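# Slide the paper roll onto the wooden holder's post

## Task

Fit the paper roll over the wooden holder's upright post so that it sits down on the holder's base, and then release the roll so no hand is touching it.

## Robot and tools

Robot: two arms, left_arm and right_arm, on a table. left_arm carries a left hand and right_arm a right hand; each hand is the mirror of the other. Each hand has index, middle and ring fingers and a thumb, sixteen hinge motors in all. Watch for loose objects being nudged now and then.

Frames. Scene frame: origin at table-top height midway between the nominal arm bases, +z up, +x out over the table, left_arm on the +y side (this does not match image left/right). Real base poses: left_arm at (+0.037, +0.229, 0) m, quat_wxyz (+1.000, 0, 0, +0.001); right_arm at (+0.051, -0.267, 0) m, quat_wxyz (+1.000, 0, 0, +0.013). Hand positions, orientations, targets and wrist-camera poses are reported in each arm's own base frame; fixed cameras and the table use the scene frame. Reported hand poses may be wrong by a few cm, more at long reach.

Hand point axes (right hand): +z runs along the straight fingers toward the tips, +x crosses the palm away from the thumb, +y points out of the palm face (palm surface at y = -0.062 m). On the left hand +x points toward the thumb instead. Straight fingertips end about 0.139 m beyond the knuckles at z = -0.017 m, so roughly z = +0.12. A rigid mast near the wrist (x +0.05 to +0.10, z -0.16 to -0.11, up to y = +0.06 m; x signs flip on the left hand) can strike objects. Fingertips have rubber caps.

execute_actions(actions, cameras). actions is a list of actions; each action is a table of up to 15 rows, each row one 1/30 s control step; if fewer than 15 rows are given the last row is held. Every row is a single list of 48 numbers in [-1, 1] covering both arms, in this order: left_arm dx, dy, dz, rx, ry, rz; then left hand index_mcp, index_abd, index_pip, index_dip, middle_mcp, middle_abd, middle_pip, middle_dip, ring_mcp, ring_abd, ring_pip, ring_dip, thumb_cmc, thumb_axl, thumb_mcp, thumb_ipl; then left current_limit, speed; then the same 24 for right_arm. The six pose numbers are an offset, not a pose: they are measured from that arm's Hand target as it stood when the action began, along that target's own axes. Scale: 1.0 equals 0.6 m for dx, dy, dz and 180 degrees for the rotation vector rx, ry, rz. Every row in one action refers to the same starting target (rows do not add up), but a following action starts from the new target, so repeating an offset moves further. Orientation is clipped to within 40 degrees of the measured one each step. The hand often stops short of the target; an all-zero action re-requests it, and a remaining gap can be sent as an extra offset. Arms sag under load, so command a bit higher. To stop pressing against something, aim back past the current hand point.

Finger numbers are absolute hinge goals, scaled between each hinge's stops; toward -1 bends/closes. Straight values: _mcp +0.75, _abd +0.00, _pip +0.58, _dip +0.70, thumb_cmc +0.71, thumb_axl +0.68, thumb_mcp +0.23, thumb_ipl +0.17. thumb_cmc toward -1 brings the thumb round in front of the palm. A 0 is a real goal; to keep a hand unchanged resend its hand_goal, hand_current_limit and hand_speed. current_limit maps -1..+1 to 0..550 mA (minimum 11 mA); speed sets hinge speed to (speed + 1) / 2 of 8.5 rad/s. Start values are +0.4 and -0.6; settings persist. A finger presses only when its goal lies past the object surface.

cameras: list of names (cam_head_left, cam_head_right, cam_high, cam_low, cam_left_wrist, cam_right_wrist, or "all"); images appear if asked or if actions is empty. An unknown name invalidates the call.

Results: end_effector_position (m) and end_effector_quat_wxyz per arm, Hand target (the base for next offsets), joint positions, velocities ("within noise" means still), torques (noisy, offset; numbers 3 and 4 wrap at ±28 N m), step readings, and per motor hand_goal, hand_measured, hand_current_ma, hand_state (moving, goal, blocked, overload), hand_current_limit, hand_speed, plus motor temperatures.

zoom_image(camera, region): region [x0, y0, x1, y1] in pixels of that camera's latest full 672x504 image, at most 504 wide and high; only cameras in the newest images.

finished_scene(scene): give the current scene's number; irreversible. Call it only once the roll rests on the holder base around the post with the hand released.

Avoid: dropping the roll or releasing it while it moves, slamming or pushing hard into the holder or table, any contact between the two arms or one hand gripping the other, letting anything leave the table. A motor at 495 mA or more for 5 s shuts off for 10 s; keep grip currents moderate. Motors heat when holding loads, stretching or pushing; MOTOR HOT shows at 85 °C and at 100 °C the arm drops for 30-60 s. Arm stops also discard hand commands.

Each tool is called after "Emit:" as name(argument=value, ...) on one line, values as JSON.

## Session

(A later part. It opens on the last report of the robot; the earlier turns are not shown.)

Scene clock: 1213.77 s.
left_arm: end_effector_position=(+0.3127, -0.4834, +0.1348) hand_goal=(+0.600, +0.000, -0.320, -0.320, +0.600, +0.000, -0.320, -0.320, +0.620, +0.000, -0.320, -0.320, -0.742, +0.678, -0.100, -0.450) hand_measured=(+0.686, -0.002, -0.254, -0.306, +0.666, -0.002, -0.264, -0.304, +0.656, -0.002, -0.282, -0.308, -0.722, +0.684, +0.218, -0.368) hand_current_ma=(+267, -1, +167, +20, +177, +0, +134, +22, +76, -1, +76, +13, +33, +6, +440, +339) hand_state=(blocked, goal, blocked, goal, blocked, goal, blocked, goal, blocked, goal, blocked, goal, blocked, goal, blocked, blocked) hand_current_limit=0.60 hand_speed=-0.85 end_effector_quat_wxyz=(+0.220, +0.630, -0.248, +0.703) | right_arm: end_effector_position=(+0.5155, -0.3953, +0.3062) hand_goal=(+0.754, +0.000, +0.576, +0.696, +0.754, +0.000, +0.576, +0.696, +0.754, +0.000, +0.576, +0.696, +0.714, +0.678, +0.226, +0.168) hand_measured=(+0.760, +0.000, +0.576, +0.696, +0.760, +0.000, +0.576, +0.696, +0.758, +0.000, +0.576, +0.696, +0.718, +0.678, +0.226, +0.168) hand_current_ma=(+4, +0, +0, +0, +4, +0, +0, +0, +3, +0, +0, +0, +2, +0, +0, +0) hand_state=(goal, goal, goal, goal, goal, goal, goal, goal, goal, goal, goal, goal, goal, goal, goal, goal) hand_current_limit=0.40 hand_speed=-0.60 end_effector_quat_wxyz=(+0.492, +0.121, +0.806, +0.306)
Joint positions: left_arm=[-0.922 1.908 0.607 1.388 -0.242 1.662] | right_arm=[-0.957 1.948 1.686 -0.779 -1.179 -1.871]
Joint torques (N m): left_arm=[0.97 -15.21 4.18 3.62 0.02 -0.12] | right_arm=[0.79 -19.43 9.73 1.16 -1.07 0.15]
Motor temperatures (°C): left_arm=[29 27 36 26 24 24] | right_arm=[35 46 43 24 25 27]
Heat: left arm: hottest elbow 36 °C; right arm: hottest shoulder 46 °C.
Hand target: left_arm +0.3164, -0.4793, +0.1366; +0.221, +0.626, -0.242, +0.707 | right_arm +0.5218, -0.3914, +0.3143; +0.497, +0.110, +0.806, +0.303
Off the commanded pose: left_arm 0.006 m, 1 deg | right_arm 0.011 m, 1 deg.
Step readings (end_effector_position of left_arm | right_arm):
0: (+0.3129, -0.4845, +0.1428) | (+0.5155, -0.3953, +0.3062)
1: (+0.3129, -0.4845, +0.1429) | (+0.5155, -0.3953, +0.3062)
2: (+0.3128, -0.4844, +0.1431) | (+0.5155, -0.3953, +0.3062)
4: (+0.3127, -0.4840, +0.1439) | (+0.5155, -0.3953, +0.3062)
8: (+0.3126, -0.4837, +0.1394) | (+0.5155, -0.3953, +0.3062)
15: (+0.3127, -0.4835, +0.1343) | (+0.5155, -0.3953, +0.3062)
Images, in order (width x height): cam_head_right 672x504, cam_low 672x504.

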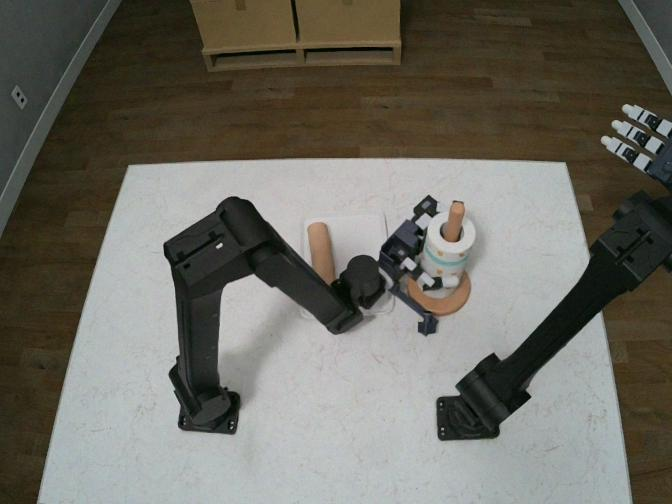

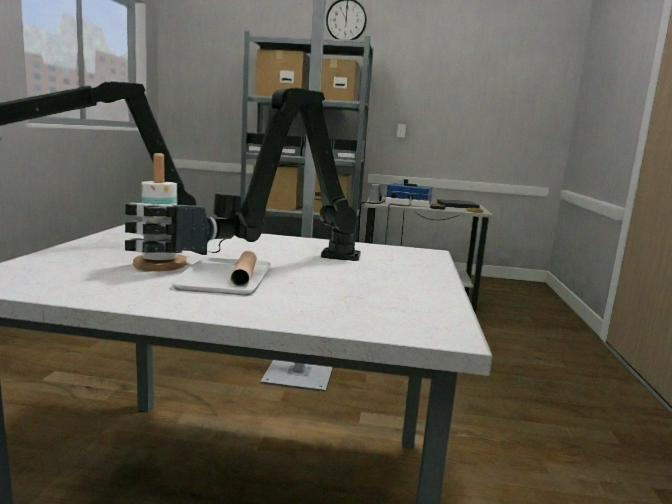

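Emit:
execute_actions(actions=[[[-0.0125,0.0004,-0.0011,0,0,0, 0.6,0,-0.32,-0.32,0.6,0,-0.32,-0.32,0.62,0,-0.32,-0.32,-0.743,0.678,-0.1,-0.45,0.6,-0.85, 0,0,0,0,0,0, 0.754,0,0.576,0.696,0.754,0,0.576,0.696,0.754,0,0.576,0.696,0.714,0.678,0.226,0.168,0.4,-0.6]]], cameras=["cam_low"])

Emit:
zoom_image(camera="cam_low", region=[120, 220, 200, 280])

Scene clock: 1219.97 s.
left_arm: end_effector_position=(+0.3123, -0.4824, +0.1314) hand_goal=(+0.600, +0.000, -0.320, -0.320, +0.600, +0.000, -0.320, -0.320, +0.620, +0.000, -0.320, -0.320, -0.742, +0.678, -0.100, -0.450) hand_measured=(+0.686, -0.002, -0.254, -0.306, +0.666, -0.002, -0.264, -0.304, +0.656, -0.002, -0.282, -0.308, -0.720, +0.684, +0.218, -0.370) hand_current_ma=(+267, -1, +167, +18, +177, +0, +134, +22, +76, -1, +76, +13, +35, +6, +440, +335) hand_state=(blocked, goal, blocked, goal, blocked, goal, blocked, goal, blocked, goal, blocked, goal, blocked, goal, blocked, blocked) hand_current_limit=0.60 hand_speed=-0.85 end_effector_quat_wxyz=(+0.223, +0.627, -0.246, +0.705) | right_arm: end_effector_position=(+0.5155, -0.3953, +0.3062) hand_goal=(+0.754, +0.000, +0.576, +0.696, +0.754, +0.000, +0.576, +0.696, +0.754, +0.000, +0.576, +0.696, +0.714, +0.678, +0.226, +0.168) hand_measured=(+0.760, +0.000, +0.576, +0.696, +0.760, +0.000, +0.576, +0.696, +0.758, +0.000, +0.576, +0.696, +0.718, +0.678, +0.226, +0.168) hand_current_ma=(+4, +0, +0, +0, +4, +0, +0, +0, +3, +0, +0, +0, +2, +0, +0, +0) hand_state=(goal, goal, goal, goal, goal, goal, goal, goal, goal, goal, goal, goal, goal, goal, goal, goal) hand_current_limit=0.40 hand_speed=-0.60 end_effector_quat_wxyz=(+0.492, +0.121, +0.806, +0.306)
Joint positions: left_arm=[-0.921 1.927 0.607 1.416 -0.241 1.661] | right_arm=[-0.957 1.948 1.686 -0.779 -1.179 -1.871]
Joint torques (N m): left_arm=[0.97 -14.51 4.23 3.49 0.01 -0.11] | right_arm=[0.91 -19.55 9.72 1.22 -1.04 0.08]
Heat: left arm: hottest elbow 35 °C; right arm: hottest shoulder 46 °C.
Hand target: left_arm +0.3165, -0.4792, +0.1290; +0.221, +0.626, -0.242, +0.707 | right_arm +0.5218, -0.3914, +0.3143; +0.497, +0.110, +0.806, +0.303
Off the commanded pose: left_arm 0.006 m, 1 deg | right_arm 0.011 m, 1 deg.
Step readings (end_effector_position of left_arm | right_arm):
0: (+0.3127, -0.4834, +0.1348) | (+0.5155, -0.3953, +0.3062)
1: (+0.3127, -0.4834, +0.1349) | (+0.5155, -0.3953, +0.3062)
2: (+0.3126, -0.4834, +0.1350) | (+0.5155, -0.3953, +0.3062)
4: (+0.3124, -0.4831, +0.1348) | (+0.5155, -0.3953, +0.3062)
8: (+0.3123, -0.4827, +0.1310) | (+0.5155, -0.3953, +0.3062)
15: (+0.3123, -0.4825, +0.1316) | (+0.5155, -0.3953, +0.3062)
Images, in order (width x height): cam_low 672x504.

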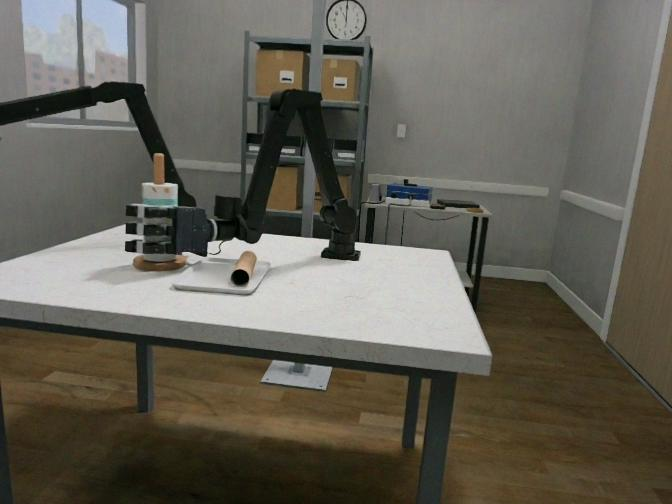

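Scaled by 6.300 from the camera's 672x504 image, which has a finer 960x720 frame.

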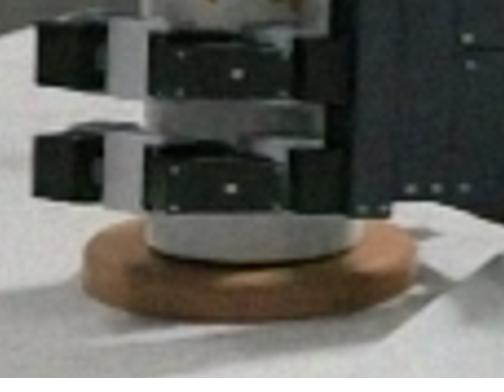

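Emit:
execute_actions(actions=[[[0,0,0,0,0,0, 0.69,0,-0.24,-0.28,0.67,0,-0.25,-0.28,0.66,0,-0.27,-0.29,-0.743,0.678,0.2,-0.33,0.4,-0.9, 0,0,0,0,0,0, 0.754,0,0.576,0.696,0.754,0,0.576,0.696,0.754,0,0.576,0.696,0.714,0.678,0.226,0.168,0.4,-0.6]],[[0,0,0,0,0,0, 0.72,0,-0.1,-0.1,0.72,0,-0.1,-0.1,0.72,0,-0.1,-0.1,-0.743,0.678,0.226,-0.15,0.4,-0.8, 0,0,0,0,0,0, 0.754,0,0.576,0.696,0.754,0,0.576,0.696,0.754,0,0.576,0.696,0.714,0.678,0.226,0.168,0.4,-0.6]],[[0,0,0,0,0,0, 0.754,0,0.3,0.3,0.754,0,0.3,0.3,0.754,0,0.3,0.3,-0.743,0.678,0.226,0.168,0.4,-0.7, 0,0,0,0,0,0, 0.754,0,0.576,0.696,0.754,0,0.576,0.696,0.754,0,0.576,0.696,0.714,0.678,0.226,0.168,0.4,-0.6]],[[0,0,0,0,0,0, 0.754,0,0.576,0.696,0.754,0,0.576,0.696,0.754,0,0.576,0.696,-0.3,0.678,0.226,0.168,0.4,-0.6, 0,0,0,0,0,0, 0.754,0,0.576,0.696,0.754,0,0.576,0.696,0.754,0,0.576,0.696,0.714,0.678,0.226,0.168,0.4,-0.6]]], cameras=["cam_low","cam_high","cam_head_right","cam_left_wrist"])

Scene clock: 1237.17 s.
left_arm: end_effector_position=(+0.3120, -0.4825, +0.1318) hand_goal=(+0.754, +0.000, +0.576, +0.696, +0.754, +0.000, +0.576, +0.696, +0.754, +0.000, +0.576, +0.696, -0.300, +0.678, +0.226, +0.168) hand_measured=(+0.752, -0.002, +0.574, +0.694, +0.752, -0.002, +0.574, +0.694, +0.752, -0.002, +0.574, +0.694, -0.320, +0.680, +0.226, +0.166) hand_current_ma=(-2, -1, -2, -2, -2, -1, -2, -2, -2, -1, -2, -2, -31, +1, +0, -1) hand_state=(goal, goal, goal, goal, goal, goal, goal, goal, goal, goal, goal, goal, goal, goal, goal, goal) hand_current_limit=0.40 hand_speed=-0.60 end_effector_quat_wxyz=(+0.223, +0.627, -0.246, +0.705) | right_arm: end_effector_position=(+0.5155, -0.3953, +0.3062) hand_goal=(+0.754, +0.000, +0.576, +0.696, +0.754, +0.000, +0.576, +0.696, +0.754, +0.000, +0.576, +0.696, +0.714, +0.678, +0.226, +0.168) hand_measured=(+0.760, +0.000, +0.576, +0.696, +0.760, +0.000, +0.576, +0.696, +0.758, +0.000, +0.576, +0.696, +0.718, +0.678, +0.226, +0.168) hand_current_ma=(+4, +0, +0, +0, +4, +0, +0, +0, +3, +0, +0, +0, +2, +0, +0, +0) hand_state=(goal, goal, goal, goal, goal, goal, goal, goal, goal, goal, goal, goal, goal, goal, goal, goal) hand_current_limit=0.40 hand_speed=-0.60 end_effector_quat_wxyz=(+0.492, +0.121, +0.806, +0.306)
Joint positions: left_arm=[-0.921 1.927 0.607 1.417 -0.24 1.661] | right_arm=[-0.957 1.948 1.686 -0.779 -1.179 -1.871]
Joint torques (N m): left_arm=[0.97 -14.56 4.23 3.43 -0.03 -0.06] | right_arm=[0.62 -19.31 9.99 1.14 -1.05 0.05]
Heat: left arm: hottest elbow 34 °C; right arm: hottest shoulder 46 °C.
Hand target: left_arm +0.3165, -0.4792, +0.1291; +0.221, +0.626, -0.242, +0.707 | right_arm +0.5218, -0.3914, +0.3143; +0.497, +0.110, +0.806, +0.303
Off the commanded pose: left_arm 0.006 m, 1 deg | right_arm 0.011 m, 1 deg.
Step readings (end_effector_position of left_arm | right_arm):
0: (+0.3123, -0.4824, +0.1314) | (+0.5155, -0.3953, +0.3062)
1: (+0.3123, -0.4824, +0.1314) | (+0.5155, -0.3953, +0.3062)
2: (+0.3123, -0.4824, +0.1314) | (+0.5155, -0.3953, +0.3062)
4: (+0.3123, -0.4824, +0.1314) | (+0.5155, -0.3953, +0.3062)
8: (+0.3123, -0.4824, +0.1314) | (+0.5155, -0.3953, +0.3062)
15: (+0.3122, -0.4824, +0.1318) | (+0.5155, -0.3953, +0.3062)
16: (+0.3122, -0.4824, +0.1318) | (+0.5155, -0.3953, +0.3062)
17: (+0.3122, -0.4824, +0.1318) | (+0.5155, -0.3953, +0.3062)
19: (+0.3122, -0.4824, +0.1318) | (+0.5155, -0.3953, +0.3062)
23: (+0.3122, -0.4824, +0.1318) | (+0.5155, -0.3953, +0.3062)
30: (+0.3122, -0.4824, +0.1318) | (+0.5155, -0.3953, +0.3062)
31: (+0.3122, -0.4824, +0.1318) | (+0.5155, -0.3953, +0.3062)
32: (+0.3120, -0.4825, +0.1318) | (+0.5155, -0.3953, +0.3062)
34: (+0.3120, -0.4825, +0.1318) | (+0.5155, -0.3953, +0.3062)
38: (+0.3120, -0.4825, +0.1318) | (+0.5155, -0.3953, +0.3062)
45: (+0.3120, -0.4825, +0.1318) | (+0.5155, -0.3953, +0.3062)
46: (+0.3120, -0.4825, +0.1318) | (+0.5155, -0.3953, +0.3062)
47: (+0.3120, -0.4825, +0.1318) | (+0.5155, -0.3953, +0.3062)
49: (+0.3120, -0.4825, +0.1318) | (+0.5155, -0.3953, +0.3062)
53: (+0.3120, -0.4825, +0.1318) | (+0.5155, -0.3953, +0.3062)
60: (+0.3120, -0.4825, +0.1318) | (+0.5155, -0.3953, +0.3062)
Images, in order (width x height): cam_head_right 672x504, cam_high 672x504, cam_low 672x504, cam_left_wrist 672x504.

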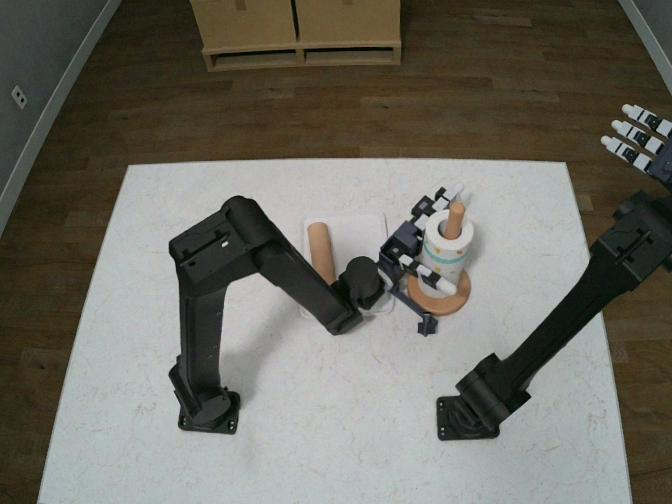

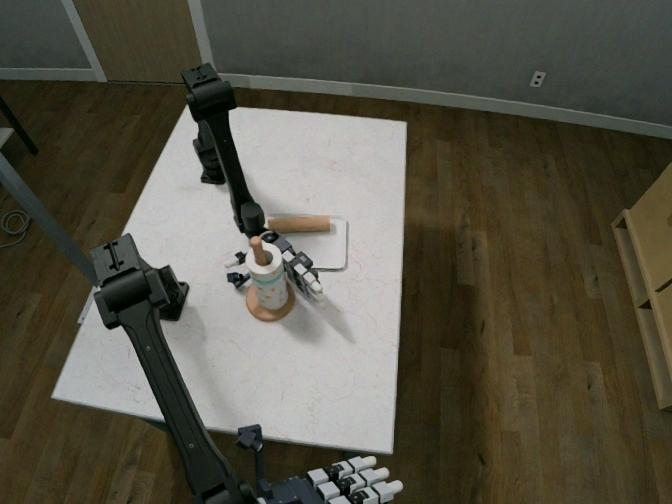

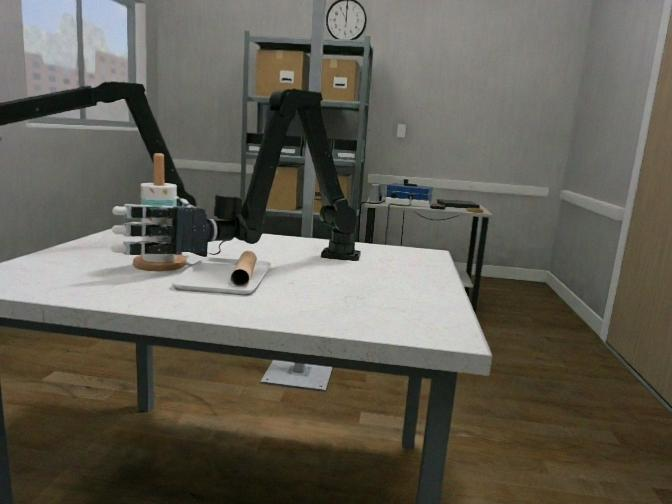

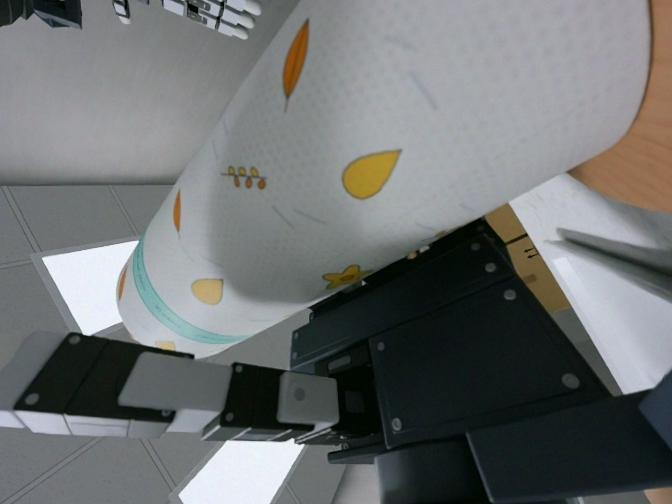

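Emit:
execute_actions(actions=[[[0,0,-0.012,0,0,0, 0.754,0,0.576,0.696,0.754,0,0.576,0.696,0.754,0,0.576,0.696,0.714,0.678,0.226,0.168,0.4,-0.5, 0,0,0,0,0,0, 0.754,0,0.576,0.696,0.754,0,0.576,0.696,0.754,0,0.576,0.696,0.714,0.678,0.226,0.168,0.4,-0.6]],[[0,-0.04,0,0,0,0, 0.754,0,0.576,0.696,0.754,0,0.576,0.696,0.754,0,0.576,0.696,0.714,0.678,0.226,0.168,0.4,-0.5, 0,0,0,0,0,0, 0.754,0,0.576,0.696,0.754,0,0.576,0.696,0.754,0,0.576,0.696,0.714,0.678,0.226,0.168,0.4,-0.6]],[[0,-0.06,0,0,0,0, 0.754,0,0.576,0.696,0.754,0,0.576,0.696,0.754,0,0.576,0.696,0.714,0.678,0.226,0.168,0.4,-0.5, 0,0,0,0,0,0, 0.754,0,0.576,0.696,0.754,0,0.576,0.696,0.754,0,0.576,0.696,0.714,0.678,0.226,0.168,0.4,-0.6]]], cameras=["cam_low","cam_high","cam_head_right","cam_left_wrist"])

Scene clock: 1247.77 s.
left_arm: end_effector_position=(+0.3505, -0.4305, +0.1237) hand_goal=(+0.754, +0.000, +0.576, +0.696, +0.754, +0.000, +0.576, +0.696, +0.754, +0.000, +0.576, +0.696, +0.714, +0.678, +0.226, +0.168) hand_measured=(+0.752, -0.002, +0.574, +0.694, +0.752, -0.002, +0.574, +0.694, +0.752, -0.002, +0.574, +0.694, +0.712, +0.680, +0.226, +0.166) hand_current_ma=(-1, -1, -1, -2, -1, -1, -1, -2, -1, -1, -1, -2, -1, +1, +0, -1) hand_state=(goal, goal, goal, goal, goal, goal, goal, goal, goal, goal, goal, goal, goal, goal, goal, goal) hand_current_limit=0.40 hand_speed=-0.50 end_effector_quat_wxyz=(+0.215, +0.632, -0.247, +0.702) | right_arm: end_effector_position=(+0.5155, -0.3953, +0.3062) hand_goal=(+0.754, +0.000, +0.576, +0.696, +0.754, +0.000, +0.576, +0.696, +0.754, +0.000, +0.576, +0.696, +0.714, +0.678, +0.226, +0.168) hand_measured=(+0.760, +0.000, +0.576, +0.696, +0.760, +0.000, +0.576, +0.696, +0.758, +0.000, +0.576, +0.696, +0.718, +0.678, +0.226, +0.168) hand_current_ma=(+4, +0, +0, +0, +4, +0, +0, +0, +3, +0, +0, +0, +2, +0, +0, +0) hand_state=(goal, goal, goal, goal, goal, goal, goal, goal, goal, goal, goal, goal, goal, goal, goal, goal) hand_current_limit=0.40 hand_speed=-0.60 end_effector_quat_wxyz=(+0.492, +0.121, +0.806, +0.306)
Joint positions: left_arm=[-0.759 1.927 0.568 1.438 -0.088 1.653] | right_arm=[-0.957 1.948 1.686 -0.779 -1.179 -1.871]
Joint torques (N m): left_arm=[-0.15 -16.56 3.23 3.41 0.02 -0.06] | right_arm=[1.49 -19.78 9.81 1.16 -1.08 0.15]
Heat: left arm: hottest elbow 34 °C; right arm: hottest shoulder 46 °C.
Hand target: left_arm +0.3478, -0.4276, +0.1323; +0.221, +0.626, -0.242, +0.708 | right_arm +0.5218, -0.3914, +0.3143; +0.497, +0.110, +0.806, +0.303
Off the commanded pose: left_arm 0.010 m, 1 deg | right_arm 0.011 m, 1 deg.
Step readings (end_effector_position of left_arm | right_arm):
0: (+0.3120, -0.4825, +0.1318) | (+0.5155, -0.3953, +0.3062)
1: (+0.3120, -0.4825, +0.1318) | (+0.5155, -0.3953, +0.3062)
2: (+0.3120, -0.4825, +0.1320) | (+0.5155, -0.3953, +0.3062)
4: (+0.3120, -0.4823, +0.1331) | (+0.5155, -0.3953, +0.3062)
8: (+0.3113, -0.4810, +0.1340) | (+0.5155, -0.3953, +0.3062)
15: (+0.3103, -0.4798, +0.1328) | (+0.5155, -0.3953, +0.3062)
16: (+0.3102, -0.4798, +0.1329) | (+0.5155, -0.3953, +0.3062)
17: (+0.3098, -0.4795, +0.1327) | (+0.5155, -0.3953, +0.3062)
19: (+0.3101, -0.4767, +0.1316) | (+0.5155, -0.3953, +0.3062)
23: (+0.3204, -0.4655, +0.1285) | (+0.5155, -0.3953, +0.3062)
30: (+0.3272, -0.4598, +0.1280) | (+0.5155, -0.3953, +0.3062)
31: (+0.3267, -0.4600, +0.1279) | (+0.5155, -0.3953, +0.3062)
32: (+0.3261, -0.4594, +0.1277) | (+0.5155, -0.3953, +0.3062)
34: (+0.3256, -0.4560, +0.1267) | (+0.5155, -0.3953, +0.3062)
38: (+0.3407, -0.4395, +0.1238) | (+0.5155, -0.3953, +0.3062)
45: (+0.3508, -0.4303, +0.1236) | (+0.5155, -0.3953, +0.3062)
Images, in order (width x height): cam_head_right 672x504, cam_high 672x504, cam_low 672x504, cam_left_wrist 672x504.

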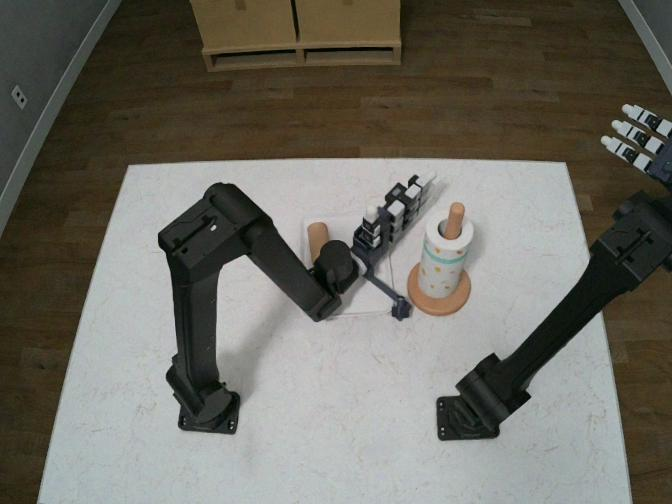

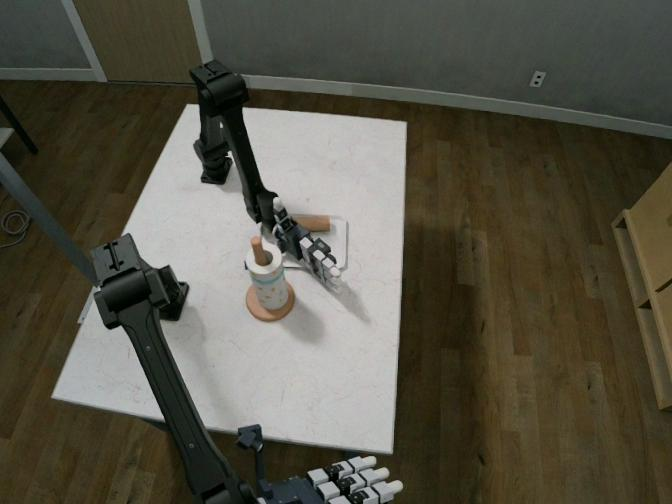

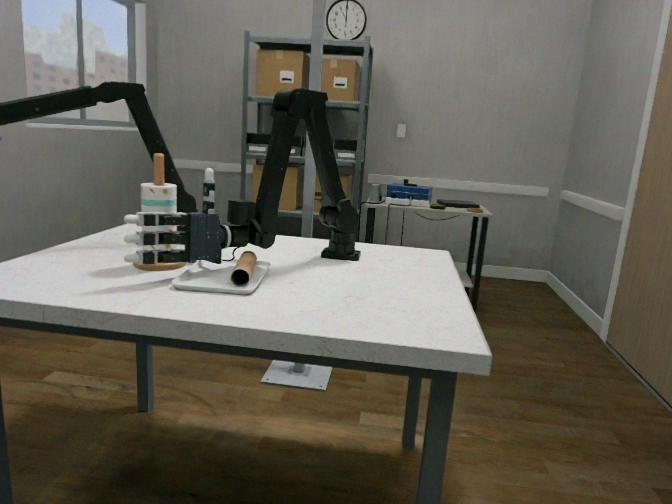

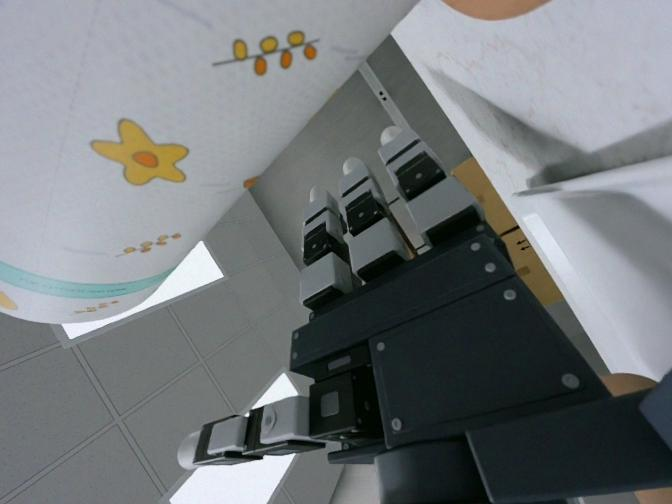

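Emit:
finished_scene(scene=1)

The scene is finished: the task was done.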